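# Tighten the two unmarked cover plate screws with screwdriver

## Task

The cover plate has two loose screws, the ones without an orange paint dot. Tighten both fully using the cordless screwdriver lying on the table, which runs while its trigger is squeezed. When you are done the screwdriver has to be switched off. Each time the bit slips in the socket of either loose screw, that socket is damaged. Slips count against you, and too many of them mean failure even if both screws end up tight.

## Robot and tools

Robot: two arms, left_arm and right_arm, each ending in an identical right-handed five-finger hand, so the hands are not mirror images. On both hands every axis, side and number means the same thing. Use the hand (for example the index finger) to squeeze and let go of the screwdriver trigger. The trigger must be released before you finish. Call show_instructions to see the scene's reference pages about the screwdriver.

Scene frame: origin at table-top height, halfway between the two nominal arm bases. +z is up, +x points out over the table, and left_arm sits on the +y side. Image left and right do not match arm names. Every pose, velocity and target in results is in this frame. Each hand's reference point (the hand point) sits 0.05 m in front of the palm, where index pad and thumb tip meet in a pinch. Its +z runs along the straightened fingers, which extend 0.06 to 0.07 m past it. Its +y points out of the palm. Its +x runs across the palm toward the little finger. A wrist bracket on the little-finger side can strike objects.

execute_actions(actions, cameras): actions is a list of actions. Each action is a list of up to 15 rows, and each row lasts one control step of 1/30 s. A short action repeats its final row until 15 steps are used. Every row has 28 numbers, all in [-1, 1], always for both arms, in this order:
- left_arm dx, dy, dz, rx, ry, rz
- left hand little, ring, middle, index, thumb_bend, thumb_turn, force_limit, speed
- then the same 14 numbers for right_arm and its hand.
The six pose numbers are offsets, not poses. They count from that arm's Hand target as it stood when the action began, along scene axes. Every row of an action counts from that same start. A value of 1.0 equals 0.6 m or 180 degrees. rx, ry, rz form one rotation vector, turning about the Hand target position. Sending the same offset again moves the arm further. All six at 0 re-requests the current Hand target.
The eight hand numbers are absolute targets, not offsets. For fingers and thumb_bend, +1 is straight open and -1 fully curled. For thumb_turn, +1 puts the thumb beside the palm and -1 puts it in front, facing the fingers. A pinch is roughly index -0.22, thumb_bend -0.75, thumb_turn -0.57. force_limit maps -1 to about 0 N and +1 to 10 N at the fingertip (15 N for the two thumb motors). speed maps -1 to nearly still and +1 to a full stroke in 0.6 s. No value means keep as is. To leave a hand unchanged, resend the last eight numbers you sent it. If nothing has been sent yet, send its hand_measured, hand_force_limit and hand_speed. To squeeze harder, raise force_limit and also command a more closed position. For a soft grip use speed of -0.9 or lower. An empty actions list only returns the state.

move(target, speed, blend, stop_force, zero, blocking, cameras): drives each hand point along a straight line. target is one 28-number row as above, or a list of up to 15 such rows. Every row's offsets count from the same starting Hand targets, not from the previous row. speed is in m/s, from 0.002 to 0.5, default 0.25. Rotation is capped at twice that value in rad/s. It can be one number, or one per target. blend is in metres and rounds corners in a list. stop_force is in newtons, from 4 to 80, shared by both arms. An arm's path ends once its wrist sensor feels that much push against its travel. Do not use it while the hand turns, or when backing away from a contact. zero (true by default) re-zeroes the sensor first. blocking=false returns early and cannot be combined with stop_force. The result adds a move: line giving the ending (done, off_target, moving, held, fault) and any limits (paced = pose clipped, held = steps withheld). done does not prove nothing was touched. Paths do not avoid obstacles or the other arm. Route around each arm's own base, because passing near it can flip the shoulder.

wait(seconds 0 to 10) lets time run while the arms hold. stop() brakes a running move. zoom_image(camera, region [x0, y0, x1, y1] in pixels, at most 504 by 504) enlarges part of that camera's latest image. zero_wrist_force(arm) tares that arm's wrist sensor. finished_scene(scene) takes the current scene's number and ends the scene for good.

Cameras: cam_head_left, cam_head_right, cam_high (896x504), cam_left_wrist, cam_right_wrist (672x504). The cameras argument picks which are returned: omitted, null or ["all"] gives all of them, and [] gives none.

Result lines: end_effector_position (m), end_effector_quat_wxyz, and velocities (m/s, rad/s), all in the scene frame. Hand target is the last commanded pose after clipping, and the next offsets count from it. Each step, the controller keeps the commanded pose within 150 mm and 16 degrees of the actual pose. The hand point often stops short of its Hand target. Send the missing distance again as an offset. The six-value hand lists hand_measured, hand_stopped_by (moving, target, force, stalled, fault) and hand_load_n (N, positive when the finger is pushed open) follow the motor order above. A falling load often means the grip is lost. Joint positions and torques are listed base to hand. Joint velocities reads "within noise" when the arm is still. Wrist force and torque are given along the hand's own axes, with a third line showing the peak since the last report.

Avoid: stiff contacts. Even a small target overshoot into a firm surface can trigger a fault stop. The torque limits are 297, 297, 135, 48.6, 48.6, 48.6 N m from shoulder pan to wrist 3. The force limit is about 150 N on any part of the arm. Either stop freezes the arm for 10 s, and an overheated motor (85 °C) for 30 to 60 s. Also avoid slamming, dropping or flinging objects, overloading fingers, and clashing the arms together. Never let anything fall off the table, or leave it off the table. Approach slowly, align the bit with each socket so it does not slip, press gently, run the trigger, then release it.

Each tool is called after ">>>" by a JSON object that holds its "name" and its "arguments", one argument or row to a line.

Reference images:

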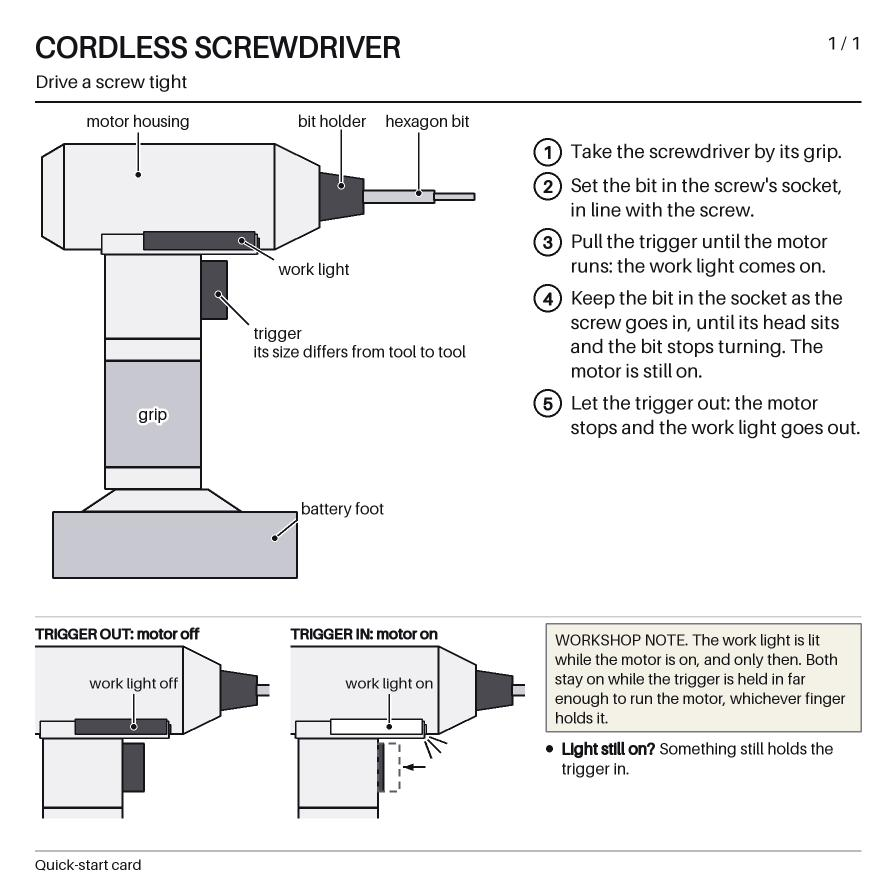

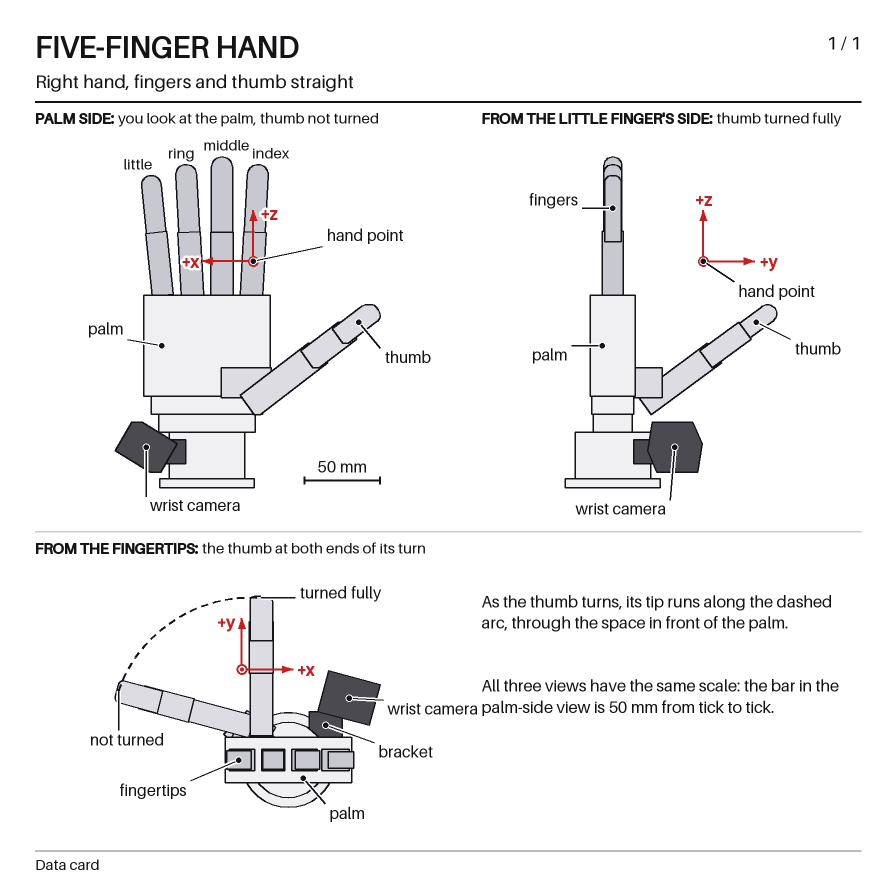

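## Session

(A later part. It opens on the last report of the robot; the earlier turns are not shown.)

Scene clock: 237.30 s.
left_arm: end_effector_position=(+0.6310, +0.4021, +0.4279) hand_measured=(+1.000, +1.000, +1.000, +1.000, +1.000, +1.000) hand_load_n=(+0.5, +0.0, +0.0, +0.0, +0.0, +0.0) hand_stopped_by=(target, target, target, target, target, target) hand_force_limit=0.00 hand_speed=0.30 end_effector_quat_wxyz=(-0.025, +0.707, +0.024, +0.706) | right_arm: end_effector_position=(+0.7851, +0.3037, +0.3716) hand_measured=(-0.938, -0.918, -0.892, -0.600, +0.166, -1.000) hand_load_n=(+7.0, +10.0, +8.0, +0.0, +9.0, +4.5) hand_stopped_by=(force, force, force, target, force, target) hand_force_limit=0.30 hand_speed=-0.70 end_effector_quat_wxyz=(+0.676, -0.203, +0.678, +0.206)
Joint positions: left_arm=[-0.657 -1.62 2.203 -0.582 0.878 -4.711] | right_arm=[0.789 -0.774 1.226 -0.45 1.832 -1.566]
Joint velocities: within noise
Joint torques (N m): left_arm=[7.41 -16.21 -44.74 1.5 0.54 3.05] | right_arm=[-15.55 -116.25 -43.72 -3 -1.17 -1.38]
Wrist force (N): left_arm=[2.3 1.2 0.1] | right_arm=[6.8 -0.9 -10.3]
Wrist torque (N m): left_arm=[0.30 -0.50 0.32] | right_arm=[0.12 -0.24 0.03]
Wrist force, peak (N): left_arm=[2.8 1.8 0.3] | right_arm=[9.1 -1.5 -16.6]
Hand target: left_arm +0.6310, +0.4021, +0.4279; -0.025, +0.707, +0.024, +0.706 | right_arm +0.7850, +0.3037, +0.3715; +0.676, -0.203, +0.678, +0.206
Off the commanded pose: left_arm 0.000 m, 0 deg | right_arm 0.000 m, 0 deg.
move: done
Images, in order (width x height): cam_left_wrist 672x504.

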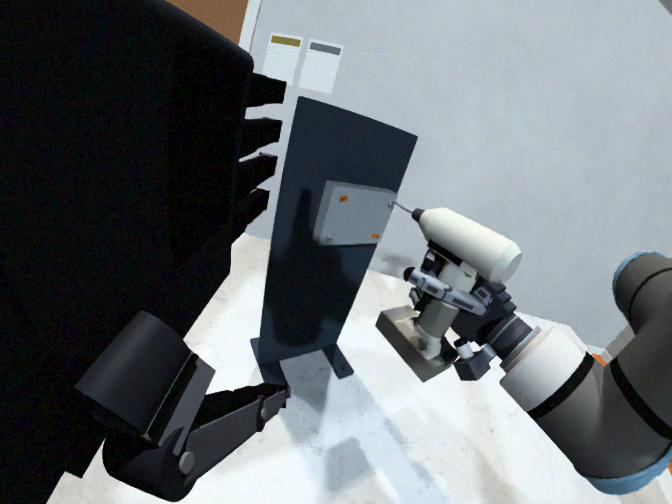

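>>> {"name": "move", "arguments": {
  "target": [
    [0,0,0,0,0,0,1,1,1,1,1,1,0,0.3, -0.0021,-0.0014,0,0,0,0,-0.98,-0.98,-1,-0.6,-0.98,-1,0.3,-0.7],
    [0,0,0,0,0,0,1,1,1,1,1,1,0,0.3, -0.0046,0.0023,-0.003,0,0,0,-0.98,-0.98,-1,-0.6,-0.98,-1,0.3,-0.7]
  ],
  "speed": 0.02,
  "cameras": ["cam_left_wrist"]
}}

>>> {"name": "zoom_image", "arguments": {
  "camera": "cam_left_wrist",
  "region": [380, 195, 404, 216]
}}

>>> {"name": "move", "arguments": {
  "target": [0,0,0,0,0,0,1,1,1,1,1,1,0,0.3, 0.0055,0.0038,0,0,0,0,-0.98,-0.98,-1,-0.6,-0.98,-1,0.3,-0.7],
  "speed": 0.005,
  "stop_force": 5,
  "cameras": ["cam_left_wrist"]
}}

>>> {"name": "zoom_image", "arguments": {
  "camera": "cam_left_wrist",
  "region": [380, 195, 404, 216]
}}

Scene clock: 239.13 s.
left_arm: end_effector_position=(+0.6310, +0.4021, +0.4279) hand_measured=(+1.000, +1.000, +1.000, +1.000, +1.000, +1.000) hand_load_n=(+0.0, +0.0, +0.0, +0.0, +0.0, +0.0) hand_stopped_by=(target, target, target, target, target, target) hand_force_limit=0.00 hand_speed=0.30 end_effector_quat_wxyz=(-0.025, +0.707, +0.024, +0.706) | right_arm: end_effector_position=(+0.7822, +0.3051, +0.3697) hand_measured=(-0.938, -0.918, -0.892, -0.600, +0.166, -1.000) hand_load_n=(+7.0, +10.0, +8.5, +0.0, +9.0, +5.0) hand_stopped_by=(force, force, force, target, force, target) hand_force_limit=0.30 hand_speed=-0.70 end_effector_quat_wxyz=(+0.676, -0.203, +0.678, +0.206)
Joint positions: left_arm=[-0.657 -1.62 2.203 -0.582 0.878 -4.711] | right_arm=[0.792 -0.773 1.227 -0.453 1.836 -1.566]
Joint velocities: within noise
Joint torques (N m): left_arm=[6.77 -17.65 -44.19 0.73 0.43 3.27] | right_arm=[6.3 -114.28 -48.81 -6.4 1.25 -0.96]
Wrist force (N): left_arm=[2.6 1.5 0.0] | right_arm=[6.6 -0.1 -0.7]
Wrist torque (N m): left_arm=[0.36 -0.53 0.35] | right_arm=[-0.14 -0.06 0.02]
Wrist force, peak (N): left_arm=[2.9 1.6 -0.2] | right_arm=[6.5 -0.7 -10.5]
Hand target: left_arm +0.6310, +0.4021, +0.4279; -0.025, +0.707, +0.024, +0.706 | right_arm +0.7823, +0.3050, +0.3697; +0.676, -0.203, +0.678, +0.206
Off the commanded pose: left_arm 0.000 m, 0 deg | right_arm 0.000 m, 0 deg.
move: done
Images, in order (width x height): cam_left_wrist 672x504.

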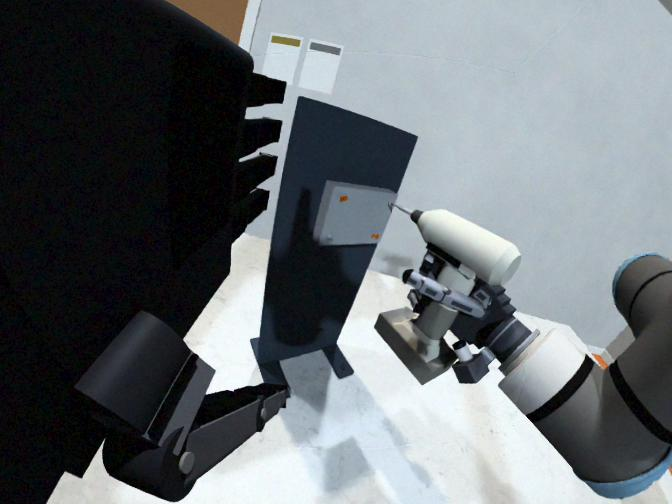

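Scaled by 21.000 from the camera's 672x504 image, which has a finer 960x720 frame.

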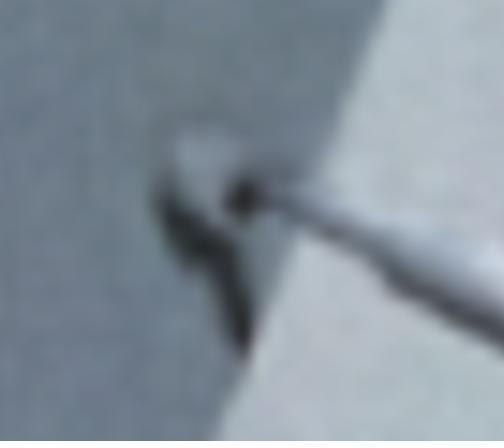

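Scene clock: 240.77 s.
left_arm: end_effector_position=(+0.6310, +0.4021, +0.4279) hand_measured=(+1.000, +1.000, +1.000, +1.000, +1.000, +1.000) hand_load_n=(+0.0, +0.0, +0.0, +0.0, +0.0, +0.0) hand_stopped_by=(target, target, target, target, target, target) hand_force_limit=0.00 hand_speed=0.30 end_effector_quat_wxyz=(-0.025, +0.707, +0.024, +0.706) | right_arm: end_effector_position=(+0.7831, +0.3058, +0.3698) hand_measured=(-0.938, -0.918, -0.892, -0.600, +0.166, -1.000) hand_load_n=(+7.0, +10.5, +7.5, +0.0, +9.0, +5.0) hand_stopped_by=(force, force, force, target, force, target) hand_force_limit=0.30 hand_speed=-0.70 end_effector_quat_wxyz=(+0.676, -0.203, +0.678, +0.206)
Joint positions: left_arm=[-0.657 -1.62 2.203 -0.582 0.878 -4.711] | right_arm=[0.792 -0.772 1.224 -0.452 1.835 -1.566]
Joint velocities: within noise
Joint torques (N m): left_arm=[7.46 -17.35 -45.32 0.58 0.7 2.79] | right_arm=[13.42 -125.75 -41.18 -5.85 1.3 -1.05]
Wrist force (N): left_arm=[2.5 1.6 0.2] | right_arm=[6.2 0.0 -1.6]
Wrist torque (N m): left_arm=[0.35 -0.53 0.35] | right_arm=[-0.13 -0.06 0.01]
Wrist force, peak (N): left_arm=[2.9 1.7 0.2] | right_arm=[7.0 -1.0 -12.7]
Hand target: left_arm +0.6310, +0.4021, +0.4279; -0.025, +0.707, +0.024, +0.706 | right_arm +0.7831, +0.3058, +0.3698; +0.676, -0.203, +0.678, +0.206 (not the last commanded pose)
Off the commanded pose: left_arm 0.000 m, 0 deg | right_arm 0.003 m, 0 deg.
move: contact (right_arm)
Images, in order (width x height): cam_left_wrist 672x504.

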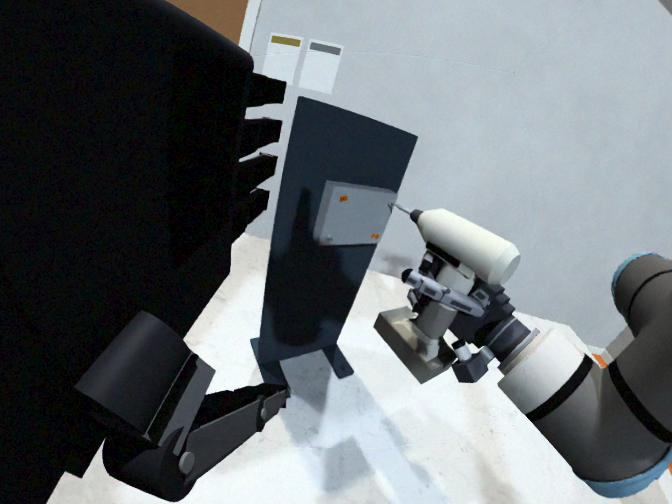

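Scaled by 21.000 from the camera's 672x504 image, which has a finer 960x720 frame.

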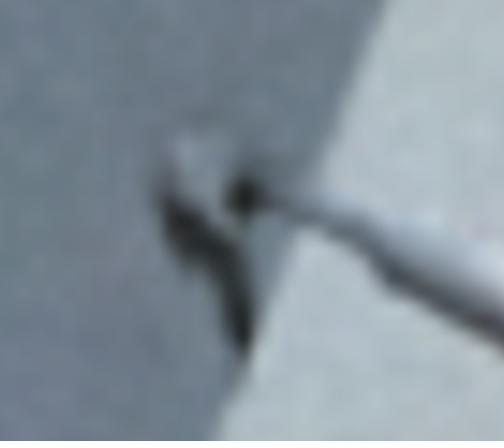

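>>> {"name": "move", "arguments": {
  "target": [
    [0,0,0,0,0,0,1,1,1,1,1,1,0,0.3, -0.0019,-0.0013,0,0,0,0,-0.98,-0.98,-1,-0.6,-0.98,-1,0.3,-0.7],
    [0,0,0,0,0,0,1,1,1,1,1,1,0,0.3, -0.0053,0.0036,-0.0005,0,0,0,-0.98,-0.98,-1,-0.6,-0.98,-1,0.3,-0.7],
    [0,0,0,0,0,0,1,1,1,1,1,1,0,0.3, -0.0012,0.00645,-0.0005,0,0,0,-0.98,-0.98,-1,-0.6,-0.98,-1,0.3,-0.7]
  ],
  "speed": [0.02,0.02,0.006],
  "stop_force": 5,
  "cameras": ["cam_left_wrist"]
}}

>>> {"name": "zoom_image", "arguments": {
  "camera": "cam_left_wrist",
  "region": [380, 195, 404, 216]
}}

Scene clock: 243.60 s.
left_arm: end_effector_position=(+0.6310, +0.4021, +0.4279) hand_measured=(+1.000, +1.000, +1.000, +1.000, +1.000, +1.000) hand_load_n=(+0.5, +0.0, +0.0, +0.0, +0.0, +0.0) hand_stopped_by=(target, target, target, target, target, target) hand_force_limit=0.00 hand_speed=0.30 end_effector_quat_wxyz=(-0.025, +0.707, +0.024, +0.706) | right_arm: end_effector_position=(+0.7824, +0.3097, +0.3694) hand_measured=(-0.938, -0.918, -0.892, -0.600, +0.166, -1.000) hand_load_n=(+6.5, +10.5, +8.0, +0.0, +8.5, +5.0) hand_stopped_by=(force, force, force, target, force, target) hand_force_limit=0.30 hand_speed=-0.70 end_effector_quat_wxyz=(+0.676, -0.203, +0.678, +0.206)
Joint positions: left_arm=[-0.657 -1.62 2.203 -0.582 0.878 -4.711] | right_arm=[0.795 -0.767 1.216 -0.448 1.839 -1.566]
Joint velocities: within noise
Joint torques (N m): left_arm=[7.96 -17.41 -44.46 0.54 0.52 2.86] | right_arm=[-15.1 -125.29 -39.34 -6.52 -0.03 -0.47]
Wrist force (N): left_arm=[2.7 1.5 -0.1] | right_arm=[6.3 -0.3 -0.6]
Wrist torque (N m): left_arm=[0.36 -0.55 0.35] | right_arm=[-0.17 -0.01 0.01]
Wrist force, peak (N): left_arm=[2.8 1.9 0.3] | right_arm=[6.9 -0.3 -2.5]
Hand target: left_arm +0.6310, +0.4021, +0.4279; -0.025, +0.707, +0.024, +0.706 | right_arm +0.7824, +0.3097, +0.3695; +0.676, -0.203, +0.678, +0.206
Off the commanded pose: left_arm 0.000 m, 0 deg | right_arm 0.000 m, 0 deg.
move: done
Images, in order (width x height): cam_left_wrist 672x504.

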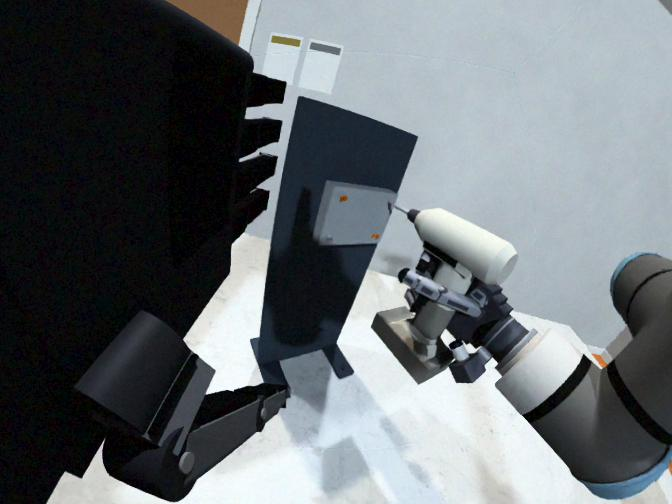

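Scaled by 21.000 from the camera's 672x504 image, which has a finer 960x720 frame.

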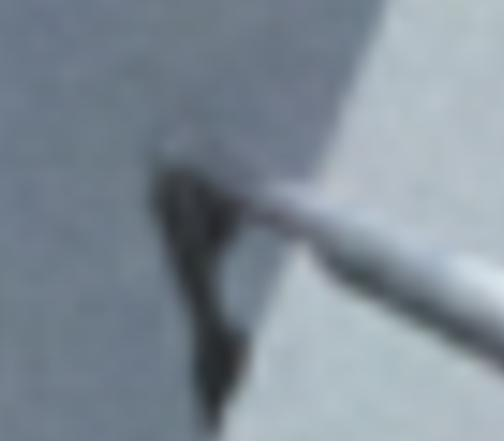

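>>> {"name": "move", "arguments": {
  "target": [
    [0,0,0,0,0,0,1,1,1,1,1,1,0,0.3, -0.0041,-0.0028,0,0,0,0,-0.98,-0.98,-1,-0.6,-0.98,-1,0.3,-0.7],
    [0,0,0,0,0,0,1,1,1,1,1,1,0,0.3, -0.0031,-0.00435,0,0,0,0,-0.98,-0.98,-1,-0.6,-0.98,-1,0.3,-0.7],
    [0,0,0,0,0,0,1,1,1,1,1,1,0,0.3, 0.001,-0.0015,0,0,0,0,-0.98,-0.98,-1,-0.6,-0.98,-1,0.3,-0.7]
  ],
  "speed": [0.03,0.02,0.006],
  "stop_force": 5,
  "cameras": []
}}

Scene clock: 245.17 s.
left_arm: end_effector_position=(+0.6310, +0.4021, +0.4279) hand_measured=(+1.000, +1.000, +1.000, +1.000, +1.000, +1.000) hand_load_n=(+0.0, +0.0, +0.0, +0.0, +0.5, +0.0) hand_stopped_by=(target, target, target, target, target, target) hand_force_limit=0.00 hand_speed=0.30 end_effector_quat_wxyz=(-0.025, +0.707, +0.024, +0.706) | right_arm: end_effector_position=(+0.7818, +0.3079, +0.3695) hand_measured=(-0.938, -0.918, -0.892, -0.600, +0.166, -1.000) hand_load_n=(+7.0, +10.5, +8.0, +0.0, +9.0, +4.5) hand_stopped_by=(force, force, force, target, force, target) hand_force_limit=0.30 hand_speed=-0.70 end_effector_quat_wxyz=(+0.676, -0.203, +0.678, +0.206)
Joint positions: left_arm=[-0.657 -1.62 2.203 -0.582 0.878 -4.711] | right_arm=[0.794 -0.77 1.221 -0.451 1.838 -1.566]
Joint velocities: within noise
Joint torques (N m): left_arm=[7.29 -16.81 -45.12 0.38 0.44 2.69] | right_arm=[11.24 -126.72 -40.04 -6.42 1.58 -0.18]
Wrist force (N): left_arm=[1.9 1.5 0.1] | right_arm=[6.0 0.3 -0.8]
Wrist torque (N m): left_arm=[0.34 -0.44 0.31] | right_arm=[-0.26 -0.01 -0.04]
Wrist force, peak (N): left_arm=[2.7 1.9 0.3] | right_arm=[6.0 -0.4 -9.2]
Hand target: left_arm +0.6310, +0.4021, +0.4279; -0.025, +0.707, +0.024, +0.706 | right_arm +0.7817, +0.3080, +0.3695; +0.676, -0.203, +0.678, +0.206 (not the last commanded pose)
Off the commanded pose: left_arm 0.000 m, 0 deg | right_arm 0.002 m, 0 deg.
move: contact (right_arm); path passed 2 of 3 targets
No camera images: "cameras" was empty.

>>> {"name": "move", "arguments": {
  "target": [
    [0,0,0,0,0,0,1,1,1,1,1,1,0,0.3, -0.0019,-0.0013,0,0,0,0,-0.98,-0.98,-1,-0.6,-0.98,-1,0.3,-0.7],
    [0,0,0,0,0,0,1,1,1,1,1,1,0,0.3, 0.0014,-0.0061,0.0065,0,0,0,-0.98,-0.98,-1,-0.6,-0.98,-1,0.3,-0.7],
    [0,0,0,0,0,0,1,1,1,1,1,1,0,0.3, 0.0052,-0.0035,0.0065,0,0,0,-0.98,-0.98,-1,-0.6,-0.98,-1,0.3,-0.7]
  ],
  "speed": [0.03,0.02,0.006],
  "stop_force": 5,
  "cameras": ["cam_left_wrist"]
}}

>>> {"name": "zoom_image", "arguments": {
  "camera": "cam_left_wrist",
  "region": [380, 195, 404, 216]
}}

Scene clock: 247.07 s.
left_arm: end_effector_position=(+0.6310, +0.4021, +0.4279) hand_measured=(+1.000, +1.000, +1.000, +1.000, +1.000, +1.000) hand_load_n=(+0.0, +0.0, +0.0, +0.0, +0.0, +0.0) hand_stopped_by=(target, target, target, target, target, target) hand_force_limit=0.00 hand_speed=0.30 end_effector_quat_wxyz=(-0.025, +0.707, +0.024, +0.706) | right_arm: end_effector_position=(+0.7848, +0.3058, +0.3734) hand_measured=(-0.938, -0.918, -0.892, -0.600, +0.166, -1.000) hand_load_n=(+6.5, +10.5, +8.5, +0.0, +9.0, +5.0) hand_stopped_by=(force, force, force, target, force, target) hand_force_limit=0.30 hand_speed=-0.70 end_effector_quat_wxyz=(+0.676, -0.203, +0.678, +0.206)
Joint positions: left_arm=[-0.657 -1.62 2.203 -0.582 0.878 -4.711] | right_arm=[0.79 -0.773 1.22 -0.446 1.834 -1.566]
Joint velocities: within noise
Joint torques (N m): left_arm=[7.75 -19.56 -42.95 0.12 0.99 2.78] | right_arm=[-9.24 -123.54 -39.42 -6.31 -0.02 -0.58]
Wrist force (N): left_arm=[2.2 1.6 0.1] | right_arm=[6.2 -0.3 -0.7]
Wrist torque (N m): left_arm=[0.37 -0.48 0.33] | right_arm=[-0.17 0.01 0.01]
Wrist force, peak (N): left_arm=[2.9 1.6 0.2] | right_arm=[7.0 0.1 -0.9]
Hand target: left_arm +0.6310, +0.4021, +0.4279; -0.025, +0.707, +0.024, +0.706 | right_arm +0.7848, +0.3059, +0.3734; +0.676, -0.203, +0.678, +0.206
Off the commanded pose: left_arm 0.000 m, 0 deg | right_arm 0.000 m, 0 deg.
move: done
Images, in order (width x height): cam_left_wrist 672x504.

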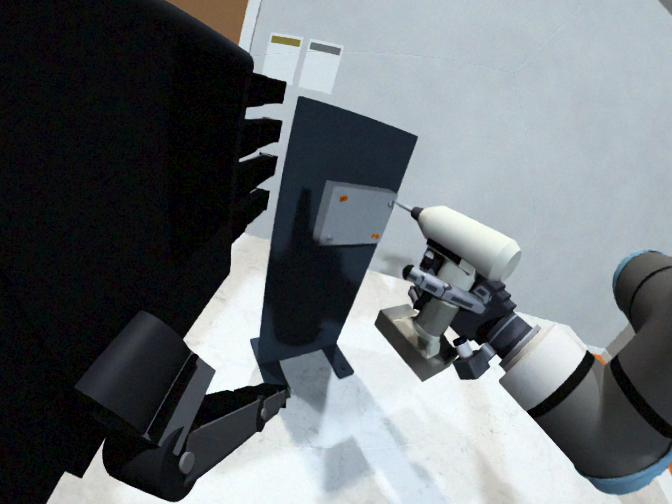

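Scaled by 21.000 from the camera's 672x504 image, which has a finer 960x720 frame.

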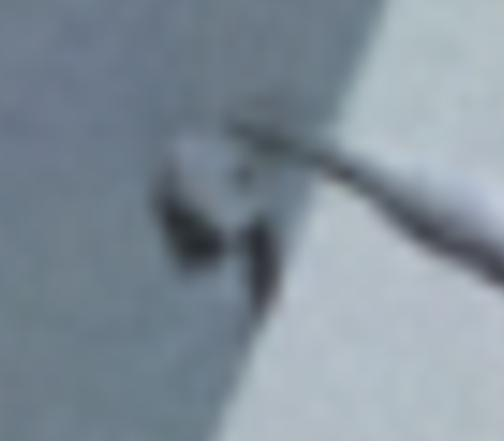

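>>> {"name": "move", "arguments": {
  "target": [
    [0,0,0,0,0,0,1,1,1,1,1,1,0,0.3, -0.0041,-0.0028,0,0,0,0,-0.98,-0.98,-1,-0.6,-0.98,-1,0.3,-0.7],
    [0,0,0,0,0,0,1,1,1,1,1,1,0,0.3, -0.0041,-0.0028,-0.013,0,0,0,-0.98,-0.98,-1,-0.6,-0.98,-1,0.3,-0.7],
    [0,0,0,0,0,0,1,1,1,1,1,1,0,0.3, 0,0,-0.013,0,0,0,-0.98,-0.98,-1,-0.6,-0.98,-1,0.3,-0.7]
  ],
  "speed": [0.03,0.02,0.006],
  "stop_force": 5,
  "cameras": ["cam_left_wrist"]
}}

>>> {"name": "zoom_image", "arguments": {
  "camera": "cam_left_wrist",
  "region": [380, 195, 404, 216]
}}

Scene clock: 249.33 s.
left_arm: end_effector_position=(+0.6310, +0.4021, +0.4279) hand_measured=(+1.000, +1.000, +1.000, +1.000, +1.000, +1.000) hand_load_n=(+0.0, +0.0, +0.0, +0.0, +0.0, +0.0) hand_stopped_by=(target, target, target, target, target, target) hand_force_limit=0.00 hand_speed=0.30 end_effector_quat_wxyz=(-0.025, +0.707, +0.024, +0.706) | right_arm: end_effector_position=(+0.7835, +0.3051, +0.3657) hand_measured=(-0.938, -0.918, -0.892, -0.600, +0.166, -1.000) hand_load_n=(+7.0, +10.5, +8.0, +0.0, +9.0, +4.5) hand_stopped_by=(force, force, force, target, force, target) hand_force_limit=0.30 hand_speed=-0.70 end_effector_quat_wxyz=(+0.676, -0.203, +0.678, +0.206)
Joint positions: left_arm=[-0.657 -1.62 2.203 -0.582 0.878 -4.711] | right_arm=[0.791 -0.769 1.228 -0.458 1.834 -1.566]
Joint velocities: within noise
Joint torques (N m): left_arm=[7.83 -19.26 -43.21 0.46 0.72 3] | right_arm=[15.29 -125.22 -40.79 -6.05 1.42 -0.94]
Wrist force (N): left_arm=[2.3 1.5 0.1] | right_arm=[6.4 -0.3 -0.9]
Wrist torque (N m): left_arm=[0.34 -0.50 0.33] | right_arm=[-0.16 -0.02 0.01]
Wrist force, peak (N): left_arm=[2.8 1.8 0.4] | right_arm=[7.0 -0.7 -11.7]
Hand target: left_arm +0.6310, +0.4021, +0.4279; -0.025, +0.707, +0.024, +0.706 | right_arm +0.7835, +0.3051, +0.3657; +0.676, -0.203, +0.678, +0.206 (not the last commanded pose)
Off the commanded pose: left_arm 0.000 m, 0 deg | right_arm 0.002 m, 0 deg.
move: contact (right_arm); path passed 2 of 3 targets
Images, in order (width x height): cam_left_wrist 672x504.

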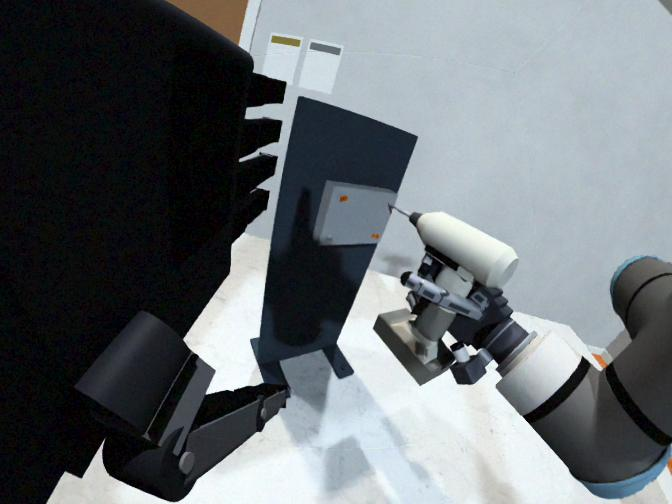

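Scaled by 21.000 from the camera's 672x504 image, which has a finer 960x720 frame.

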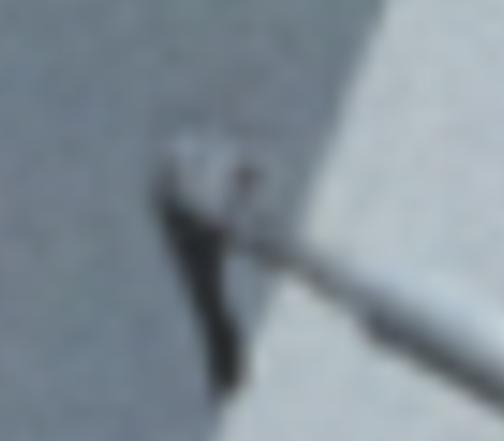

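>>> {"name": "move", "arguments": {
  "target": [
    [0,0,0,0,0,0,1,1,1,1,1,1,0,0.3, -0.0018,-0.0012,0,0,0,0,-0.98,-0.98,-1,-0.7,-0.98,-1,0.3,-0.3],
    [0,0,0,0,0,0,1,1,1,1,1,1,0,0.3, -0.0017,-0.0014,0.0063,0,0,0,-0.98,-0.98,-1,-0.7,-0.98,-1,0.3,-0.3]
  ],
  "speed": 0.03,
  "cameras": []
}}

>>> {"name": "execute_actions", "arguments": {
  "actions": [
    [[0,0,0,0,0,0,1,1,1,1,1,1,0,0.3, 0,0,0,0,0,0,-0.98,-0.98,-1,-0.9,-0.98,-1,0.6,0.3],[0,0,0,0,0,0,1,1,1,1,1,1,0,0.3, 0,0,0,0,0,0,-0.98,-0.98,-1,-0.9,-0.98,-1,0.6,0.3],[0,0,0,0,0,0,1,1,1,1,1,1,0,0.3, 0,0,0,0,0,0,-0.98,-0.98,-1,-0.9,-0.98,-1,0.6,0.3],[0,0,0,0,0,0,1,1,1,1,1,1,0,0.3, 0,0,0,0,0,0,-0.98,-0.98,-1,-0.9,-0.98,-1,0.6,0.3],[0,0,0,0,0,0,1,1,1,1,1,1,0,0.3, 0,0,0,0,0,0,-0.98,-0.98,-1,-0.9,-0.98,-1,0.6,0.3],[0,0,0,0,0,0,1,1,1,1,1,1,0,0.3, 0,0,0,0,0,0,-0.98,-0.98,-1,-0.7,-0.98,-1,0.6,0.6]]
  ],
  "cameras": ["cam_left_wrist"]
}}

>>> {"name": "move", "arguments": {
  "target": [0,0,0,0,0,0,1,1,1,1,1,1,0,0.3, 0.0069,0.0047,0,0,0,0,-0.98,-0.98,-1,-0.7,-0.98,-1,0.6,0.6],
  "speed": 0.006,
  "stop_force": 5,
  "cameras": []
}}

Scene clock: 251.70 s.
left_arm: end_effector_position=(+0.6310, +0.4021, +0.4279) hand_measured=(+1.000, +1.000, +1.000, +1.000, +1.000, +1.000) hand_load_n=(+0.0, +0.0, +0.0, +0.0, +0.0, +0.0) hand_stopped_by=(target, target, target, target, target, target) hand_force_limit=0.00 hand_speed=0.30 end_effector_quat_wxyz=(-0.025, +0.707, +0.024, +0.706) | right_arm: end_effector_position=(+0.7823, +0.3043, +0.3695) hand_measured=(-0.938, -0.918, -0.892, -0.698, +0.166, -1.000) hand_load_n=(+7.0, +10.0, +7.5, +4.5, +9.0, +4.5) hand_stopped_by=(force, force, force, target, force, target) hand_force_limit=0.30 hand_speed=-0.30 end_effector_quat_wxyz=(+0.676, -0.203, +0.677, +0.206)
Joint positions: left_arm=[-0.657 -1.62 2.203 -0.582 0.878 -4.711] | right_arm=[0.791 -0.774 1.229 -0.454 1.835 -1.566]
Joint velocities: within noise
Joint torques (N m): left_arm=[9.38 -19.24 -42.83 -0.34 0 2.9] | right_arm=[-14.08 -115.98 -47.96 -3.33 -0.66 -0.8]
Wrist force (N): left_arm=[2.1 1.4 0.1] | right_arm=[6.3 -0.1 -0.6]
Wrist torque (N m): left_arm=[0.34 -0.47 0.32] | right_arm=[-0.15 -0.02 0.01]
Wrist force, peak (N): left_arm=[2.9 1.8 -0.4] | right_arm=[6.8 -0.3 -1.0]
Hand target: left_arm +0.6310, +0.4021, +0.4279; -0.025, +0.707, +0.024, +0.706 | right_arm +0.7824, +0.3043, +0.3694; +0.676, -0.203, +0.678, +0.206
Off the commanded pose: left_arm 0.000 m, 0 deg | right_arm 0.000 m, 0 deg.
move: done
No camera images: "cameras" was empty.

Scene clock: 252.40 s.
left_arm: end_effector_position=(+0.6310, +0.4021, +0.4279) hand_measured=(+1.000, +1.000, +1.000, +1.000, +1.000, +1.000) hand_load_n=(+0.0, +0.0, +0.0, +0.0, +0.0, -0.5) hand_stopped_by=(target, target, target, target, target, target) hand_force_limit=0.00 hand_speed=0.30 end_effector_quat_wxyz=(-0.025, +0.707, +0.024, +0.706) | right_arm: end_effector_position=(+0.7824, +0.3043, +0.3695) hand_measured=(-0.938, -0.918, -0.892, -0.700, +0.166, -1.000) hand_load_n=(+4.5, +9.0, +8.0, +1.0, +8.5, +5.5) hand_stopped_by=(force, force, force, target, force, target) hand_force_limit=0.60 hand_speed=0.60 end_effector_quat_wxyz=(+0.676, -0.203, +0.677, +0.206)
Joint positions: left_arm=[-0.657 -1.62 2.203 -0.582 0.878 -4.711] | right_arm=[0.791 -0.774 1.229 -0.455 1.835 -1.566]
Joint velocities: within noise
Joint torques (N m): left_arm=[10.47 -18.61 -41.99 -0.68 0.6 3] | right_arm=[-14.04 -107.23 -41.12 -6.57 -1.07 -0.99]
Wrist force (N): left_arm=[2.3 1.5 0.2] | right_arm=[6.3 -0.1 -0.8]
Wrist torque (N m): left_arm=[0.34 -0.50 0.33] | right_arm=[-0.12 0.00 0.01]
Wrist force, peak (N): left_arm=[2.8 1.7 0.0] | right_arm=[6.6 -0.6 -1.0]
Hand target: left_arm +0.6310, +0.4021, +0.4279; -0.025, +0.707, +0.024, +0.706 | right_arm +0.7824, +0.3043, +0.3694; +0.676, -0.203, +0.678, +0.206
Off the commanded pose: left_arm 0.000 m, 0 deg | right_arm 0.000 m, 0 deg.
Images, in order (width x height): cam_left_wrist 672x504.

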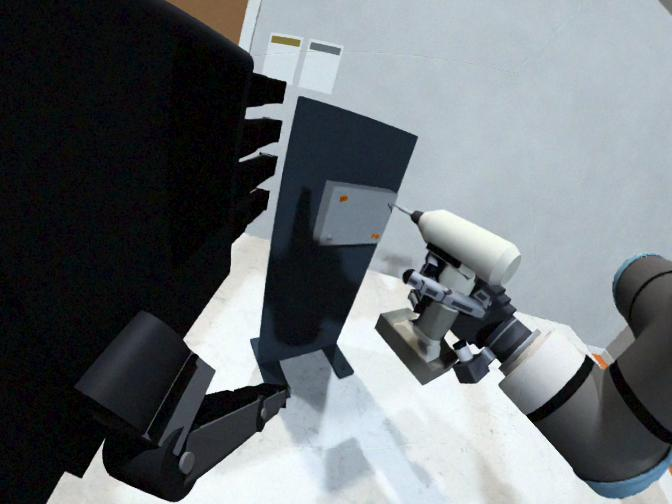

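Scene clock: 253.57 s.
left_arm: end_effector_position=(+0.6310, +0.4021, +0.4279) hand_measured=(+1.000, +1.000, +1.000, +1.000, +1.000, +1.000) hand_load_n=(+0.0, +0.0, +0.0, +0.0, +0.0, +0.0) hand_stopped_by=(target, target, target, target, target, target) hand_force_limit=0.00 hand_speed=0.30 end_effector_quat_wxyz=(-0.025, +0.707, +0.024, +0.706) | right_arm: end_effector_position=(+0.7834, +0.3049, +0.3694) hand_measured=(-0.938, -0.918, -0.892, -0.700, +0.166, -1.000) hand_load_n=(+5.0, +9.0, +7.5, +1.0, +9.0, +5.0) hand_stopped_by=(force, force, force, target, force, target) hand_force_limit=0.60 hand_speed=0.60 end_effector_quat_wxyz=(+0.676, -0.203, +0.677, +0.206)
Joint positions: left_arm=[-0.657 -1.62 2.203 -0.582 0.878 -4.711] | right_arm=[0.791 -0.772 1.226 -0.453 1.834 -1.566]
Joint velocities: within noise
Joint torques (N m): left_arm=[7.36 -20.3 -43.08 -0.16 0.17 2.63] | right_arm=[2.56 -125.51 -39.45 -6.28 1.28 -1.06]
Wrist force (N): left_arm=[2.2 1.7 0.1] | right_arm=[6.3 -0.4 -1.0]
Wrist torque (N m): left_arm=[0.37 -0.48 0.34] | right_arm=[-0.16 -0.02 0.01]
Wrist force, peak (N): left_arm=[2.9 1.6 0.2] | right_arm=[8.6 -1.9 -12.8]
Hand target: left_arm +0.6310, +0.4021, +0.4279; -0.025, +0.707, +0.024, +0.706 | right_arm +0.7834, +0.3049, +0.3694; +0.676, -0.203, +0.677, +0.206 (not the last commanded pose)
Off the commanded pose: left_arm 0.000 m, 0 deg | right_arm 0.004 m, 0 deg.
move: contact (right_arm)
No camera images: "cameras" was empty.

>>> {"name": "execute_actions", "arguments": {
  "actions": [
    [[0,0,0,0,0,0,1,1,1,1,1,1,0,0.3, -0.0008,-0.0006,0.0002,0,0,0,-0.98,-0.98,-1,-0.9,-0.98,-1,0.6,0.3],[0,0,0,0,0,0,1,1,1,1,1,1,0,0.3, -0.0014,-0.0009,0.0005,0,0,0,-0.98,-0.98,-1,-0.9,-0.98,-1,0.6,0.3],[0,0,0,0,0,0,1,1,1,1,1,1,0,0.3, -0.0014,-0.0009,0.0005,0,0,0,-0.98,-0.98,-1,-0.9,-0.98,-1,0.6,0.3],[0,0,0,0,0,0,1,1,1,1,1,1,0,0.3, -0.0014,-0.0009,0.0005,0,0,0,-0.98,-0.98,-1,-0.9,-0.98,-1,0.6,0.3],[0,0,0,0,0,0,1,1,1,1,1,1,0,0.3, -0.0014,-0.0009,0.0005,0,0,0,-0.98,-0.98,-1,-0.9,-0.98,-1,0.6,0.3],[0,0,0,0,0,0,1,1,1,1,1,1,0,0.3, -0.0014,-0.0009,0.0005,0,0,0,-0.98,-0.98,-1,-0.9,-0.98,-1,0.6,0.3],[0,0,0,0,0,0,1,1,1,1,1,1,0,0.3, -0.0014,-0.0009,0.0005,0,0,0,-0.98,-0.98,-1,-0.7,-0.98,-1,0.6,0.6]]
  ],
  "cameras": ["cam_left_wrist"]
}}

>>> {"name": "move", "arguments": {
  "target": [0,0,0,0,0,0,1,1,1,1,1,1,0,0.3, 0.0069,0.0047,0,0,0,0,-0.98,-0.98,-1,-0.7,-0.98,-1,0.6,0.6],
  "speed": 0.006,
  "stop_force": 6,
  "cameras": ["cam_left_wrist"]
}}

>>> {"name": "zoom_image", "arguments": {
  "camera": "cam_left_wrist",
  "region": [380, 195, 404, 216]
}}

Scene clock: 254.67 s.
left_arm: end_effector_position=(+0.6310, +0.4021, +0.4279) hand_measured=(+1.000, +1.000, +1.000, +1.000, +1.000, +1.000) hand_load_n=(+0.0, +0.0, +0.0, +0.0, +0.0, +0.0) hand_stopped_by=(target, target, target, target, target, target) hand_force_limit=0.00 hand_speed=0.30 end_effector_quat_wxyz=(-0.025, +0.707, +0.024, +0.706) | right_arm: end_effector_position=(+0.7825, +0.3044, +0.3698) hand_measured=(-0.938, -0.918, -0.892, -0.700, +0.166, -1.000) hand_load_n=(+4.5, +9.5, +8.0, +1.0, +8.5, +5.5) hand_stopped_by=(force, force, force, target, force, target) hand_force_limit=0.60 hand_speed=0.60 end_effector_quat_wxyz=(+0.676, -0.203, +0.677, +0.206)
Joint positions: left_arm=[-0.657 -1.62 2.203 -0.582 0.878 -4.711] | right_arm=[0.791 -0.774 1.229 -0.454 1.835 -1.566]
Joint velocities: within noise
Joint torques (N m): left_arm=[7.93 -19.86 -42.6 0.2 -0.22 2.44] | right_arm=[14.1 -106.76 -50.87 -3.02 2.02 -1.08]
Wrist force (N): left_arm=[2.2 1.4 0.0] | right_arm=[6.5 -0.5 -0.8]
Wrist torque (N m): left_arm=[0.34 -0.48 0.32] | right_arm=[-0.19 -0.04 0.01]
Wrist force, peak (N): left_arm=[2.9 1.9 -0.1] | right_arm=[6.6 -0.3 -0.9]
Hand target: left_arm +0.6310, +0.4021, +0.4279; -0.025, +0.707, +0.024, +0.706 | right_arm +0.7825, +0.3044, +0.3697; +0.676, -0.203, +0.677, +0.206
Off the commanded pose: left_arm 0.000 m, 0 deg | right_arm 0.000 m, 0 deg.
Images, in order (width x height): cam_left_wrist 672x504.

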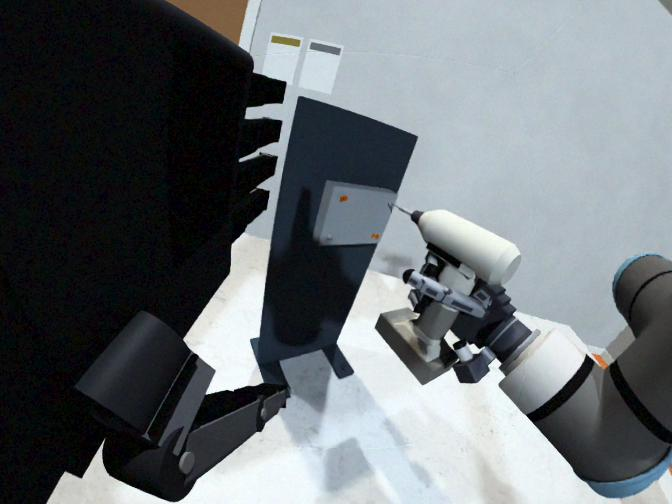

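Scene clock: 256.10 s.
left_arm: end_effector_position=(+0.6310, +0.4021, +0.4279) hand_measured=(+1.000, +1.000, +1.000, +1.000, +1.000, +1.000) hand_load_n=(+0.0, +0.0, +0.0, +0.0, +0.0, +0.0) hand_stopped_by=(target, target, target, target, target, target) hand_force_limit=0.00 hand_speed=0.30 end_effector_quat_wxyz=(-0.025, +0.707, +0.024, +0.706) | right_arm: end_effector_position=(+0.7832, +0.3051, +0.3697) hand_measured=(-0.938, -0.918, -0.892, -0.700, +0.166, -1.000) hand_load_n=(+5.0, +9.5, +7.5, +1.0, +9.0, +4.5) hand_stopped_by=(force, force, force, target, force, target) hand_force_limit=0.60 hand_speed=0.60 end_effector_quat_wxyz=(+0.676, -0.203, +0.677, +0.206)
Joint positions: left_arm=[-0.657 -1.62 2.203 -0.582 0.878 -4.711] | right_arm=[0.791 -0.772 1.226 -0.453 1.834 -1.566]
Joint velocities: within noise
Joint torques (N m): left_arm=[6.74 -17.16 -42.78 0.2 0.32 2.49] | right_arm=[13.3 -125.83 -39.69 -5.81 1.23 -1]
Wrist force (N): left_arm=[2.4 1.3 0.0] | right_arm=[6.0 -0.2 -1.3]
Wrist torque (N m): left_arm=[0.33 -0.50 0.33] | right_arm=[-0.12 0.05 -0.01]
Wrist force, peak (N): left_arm=[3.0 1.5 0.1] | right_arm=[8.3 -1.8 -12.8]
Hand target: left_arm +0.6310, +0.4021, +0.4279; -0.025, +0.707, +0.024, +0.706 | right_arm +0.7832, +0.3051, +0.3697; +0.676, -0.203, +0.677, +0.206 (not the last commanded pose)
Off the commanded pose: left_arm 0.000 m, 0 deg | right_arm 0.004 m, 0 deg.
move: contact (right_arm)
Images, in order (width x height): cam_left_wrist 672x504.

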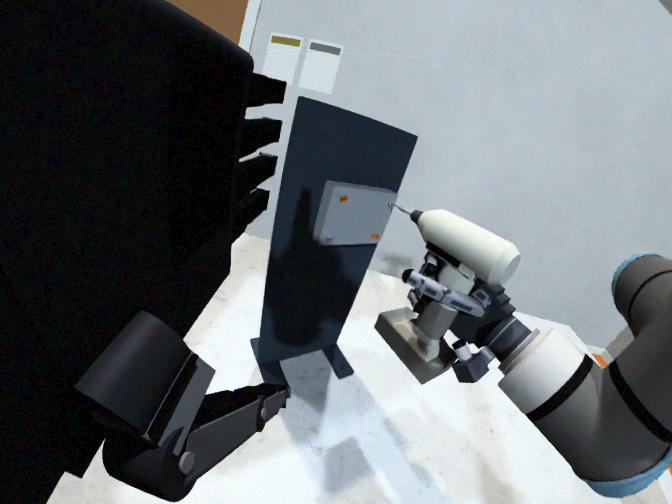

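Scaled by 21.000 from the camera's 672x504 image, which has a finer 960x720 frame.

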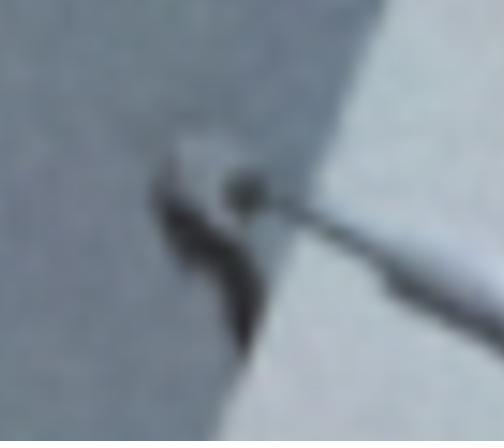

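>>> {"name": "move", "arguments": {
  "target": [
    [0,0,0,0,0,0,1,1,1,1,1,1,0,0.3, -0.0014,-0.0009,0,0,0,0,-0.98,-0.98,-1,-0.65,-0.98,-1,0.6,0.6],
    [0,0,0,0,0,0,1,1,1,1,1,1,0,0.3, -0.0008,-0.0018,-0.0029,0,0,0,-0.98,-0.98,-1,-0.65,-0.98,-1,0.6,0.6],
    [0,0,0,0,0,0,1,1,1,1,1,1,0,0.3, 0.0047,0.002,-0.0029,0,0,0,-0.98,-0.98,-1,-0.65,-0.98,-1,0.6,0.6]
  ],
  "speed": [0.03,0.02,0.006],
  "stop_force": 5,
  "cameras": ["cam_left_wrist"]
}}

>>> {"name": "zoom_image", "arguments": {
  "camera": "cam_left_wrist",
  "region": [380, 195, 404, 216]
}}

Scene clock: 258.37 s.
left_arm: end_effector_position=(+0.6310, +0.4021, +0.4279) hand_measured=(+1.000, +1.000, +1.000, +1.000, +1.000, +1.000) hand_load_n=(+0.0, +0.0, +0.0, +0.0, +0.0, +0.5) hand_stopped_by=(target, target, target, target, target, target) hand_force_limit=0.00 hand_speed=0.30 end_effector_quat_wxyz=(-0.025, +0.707, +0.024, +0.706) | right_arm: end_effector_position=(+0.7838, +0.3048, +0.3681) hand_measured=(-0.938, -0.918, -0.892, -0.650, +0.166, -1.000) hand_load_n=(+5.5, +9.5, +8.0, +0.5, +9.0, +4.5) hand_stopped_by=(force, force, force, target, force, target) hand_force_limit=0.60 hand_speed=0.60 end_effector_quat_wxyz=(+0.676, -0.203, +0.677, +0.206)
Joint positions: left_arm=[-0.657 -1.62 2.203 -0.582 0.878 -4.711] | right_arm=[0.79 -0.771 1.227 -0.455 1.834 -1.566]
Joint velocities: within noise
Joint torques (N m): left_arm=[6.54 -21.03 -41.28 -0.83 0.3 2.6] | right_arm=[14.19 -124.92 -41.02 -6.03 1.3 -1.14]
Wrist force (N): left_arm=[2.8 1.7 0.0] | right_arm=[6.0 -0.3 -1.4]
Wrist torque (N m): left_arm=[0.38 -0.57 0.37] | right_arm=[-0.19 0.04 -0.03]
Wrist force, peak (N): left_arm=[2.8 1.7 0.0] | right_arm=[7.6 -0.6 -10.4]
Hand target: left_arm +0.6310, +0.4021, +0.4279; -0.025, +0.707, +0.024, +0.706 | right_arm +0.7838, +0.3049, +0.3681; +0.676, -0.203, +0.677, +0.206 (not the last commanded pose)
Off the commanded pose: left_arm 0.000 m, 0 deg | right_arm 0.003 m, 0 deg.
move: contact (right_arm); path passed 2 of 3 targets
Images, in order (width x height): cam_left_wrist 672x504.

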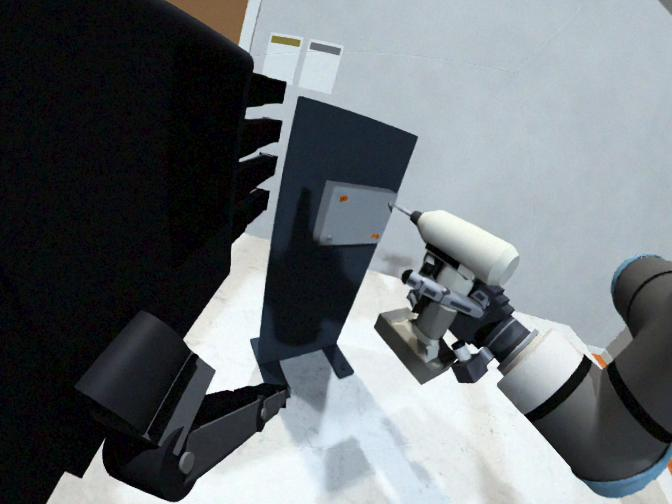

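Scaled by 21.000 from the camera's 672x504 image, which has a finer 960x720 frame.

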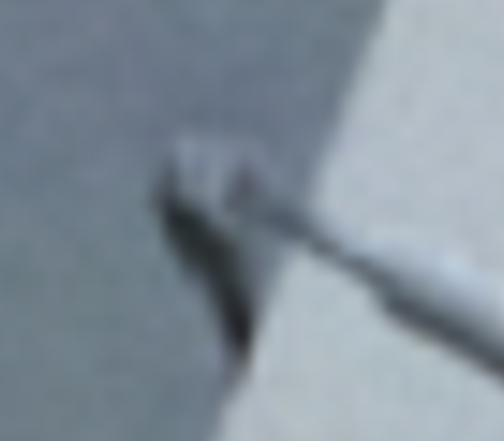

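>>> {"name": "move", "arguments": {
  "target": [
    [0,0,0,0,0,0,1,1,1,1,1,1,0,0.3, -0.0014,-0.0009,0,0,0,0,-0.98,-0.98,-1,-0.65,-0.98,-1,0.6,0.6],
    [0,0,0,0,0,0,1,1,1,1,1,1,0,0.3, -0.0019,-0.0002,0.0018,0,0,0,-0.98,-0.98,-1,-0.65,-0.98,-1,0.6,0.6],
    [0,0,0,0,0,0,1,1,1,1,1,1,0,0.3, 0.0036,0.0036,0.0018,0,0,0,-0.98,-0.98,-1,-0.65,-0.98,-1,0.6,0.6]
  ],
  "speed": [0.03,0.02,0.006],
  "stop_force": 5,
  "cameras": ["cam_left_wrist"]
}}

>>> {"name": "zoom_image", "arguments": {
  "camera": "cam_left_wrist",
  "region": [380, 195, 404, 216]
}}

Scene clock: 259.70 s.
left_arm: end_effector_position=(+0.6310, +0.4021, +0.4279) hand_measured=(+1.000, +1.000, +1.000, +1.000, +1.000, +1.000) hand_load_n=(+0.0, +0.0, +0.0, +0.0, +0.0, +0.0) hand_stopped_by=(target, target, target, target, target, target) hand_force_limit=0.00 hand_speed=0.30 end_effector_quat_wxyz=(-0.025, +0.707, +0.024, +0.706) | right_arm: end_effector_position=(+0.7832, +0.3053, +0.3693) hand_measured=(-0.938, -0.918, -0.892, -0.650, +0.166, -1.000) hand_load_n=(+6.0, +10.0, +8.0, +0.0, +8.5, +4.5) hand_stopped_by=(force, force, force, target, force, target) hand_force_limit=0.60 hand_speed=0.60 end_effector_quat_wxyz=(+0.676, -0.203, +0.677, +0.206)
Joint positions: left_arm=[-0.657 -1.62 2.203 -0.582 0.878 -4.711] | right_arm=[0.791 -0.772 1.226 -0.454 1.834 -1.566]
Joint velocities: within noise
Joint torques (N m): left_arm=[6.8 -19.6 -42.84 -1.18 0.36 2.47] | right_arm=[10.81 -125.39 -39.61 -6.39 1.49 -0.96]
Wrist force (N): left_arm=[2.8 1.6 0.1] | right_arm=[6.3 -0.4 -1.0]
Wrist torque (N m): left_arm=[0.37 -0.56 0.36] | right_arm=[-0.16 0.00 0.00]
Wrist force, peak (N): left_arm=[2.7 1.9 -0.1] | right_arm=[7.7 -1.0 -10.5]
Hand target: left_arm +0.6310, +0.4021, +0.4279; -0.025, +0.707, +0.024, +0.706 | right_arm +0.7831, +0.3053, +0.3693; +0.676, -0.203, +0.677, +0.206 (not the last commanded pose)
Off the commanded pose: left_arm 0.000 m, 0 deg | right_arm 0.003 m, 0 deg.
move: contact (right_arm); path passed 2 of 3 targets
Images, in order (width x height): cam_left_wrist 672x504.

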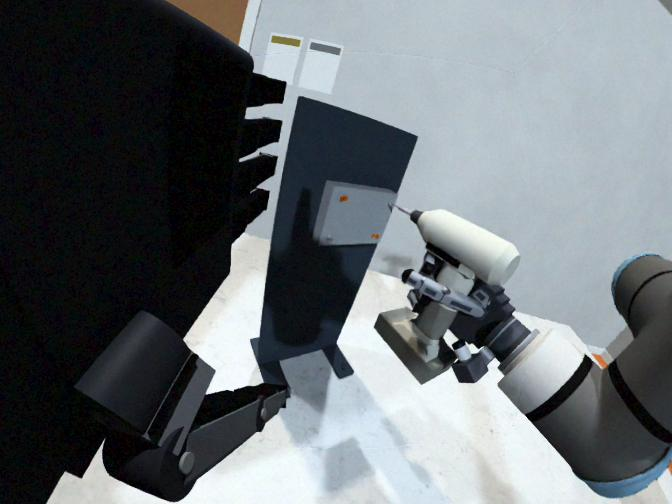

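Scaled by 21.000 from the camera's 672x504 image, which has a finer 960x720 frame.

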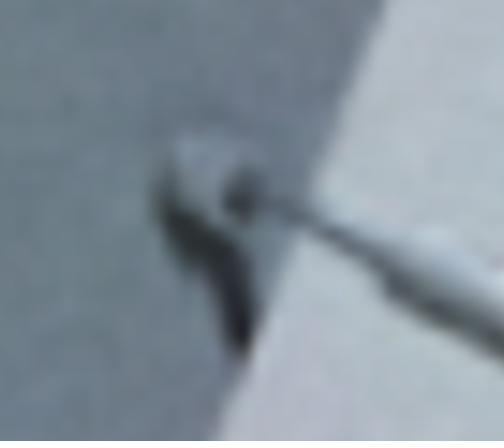

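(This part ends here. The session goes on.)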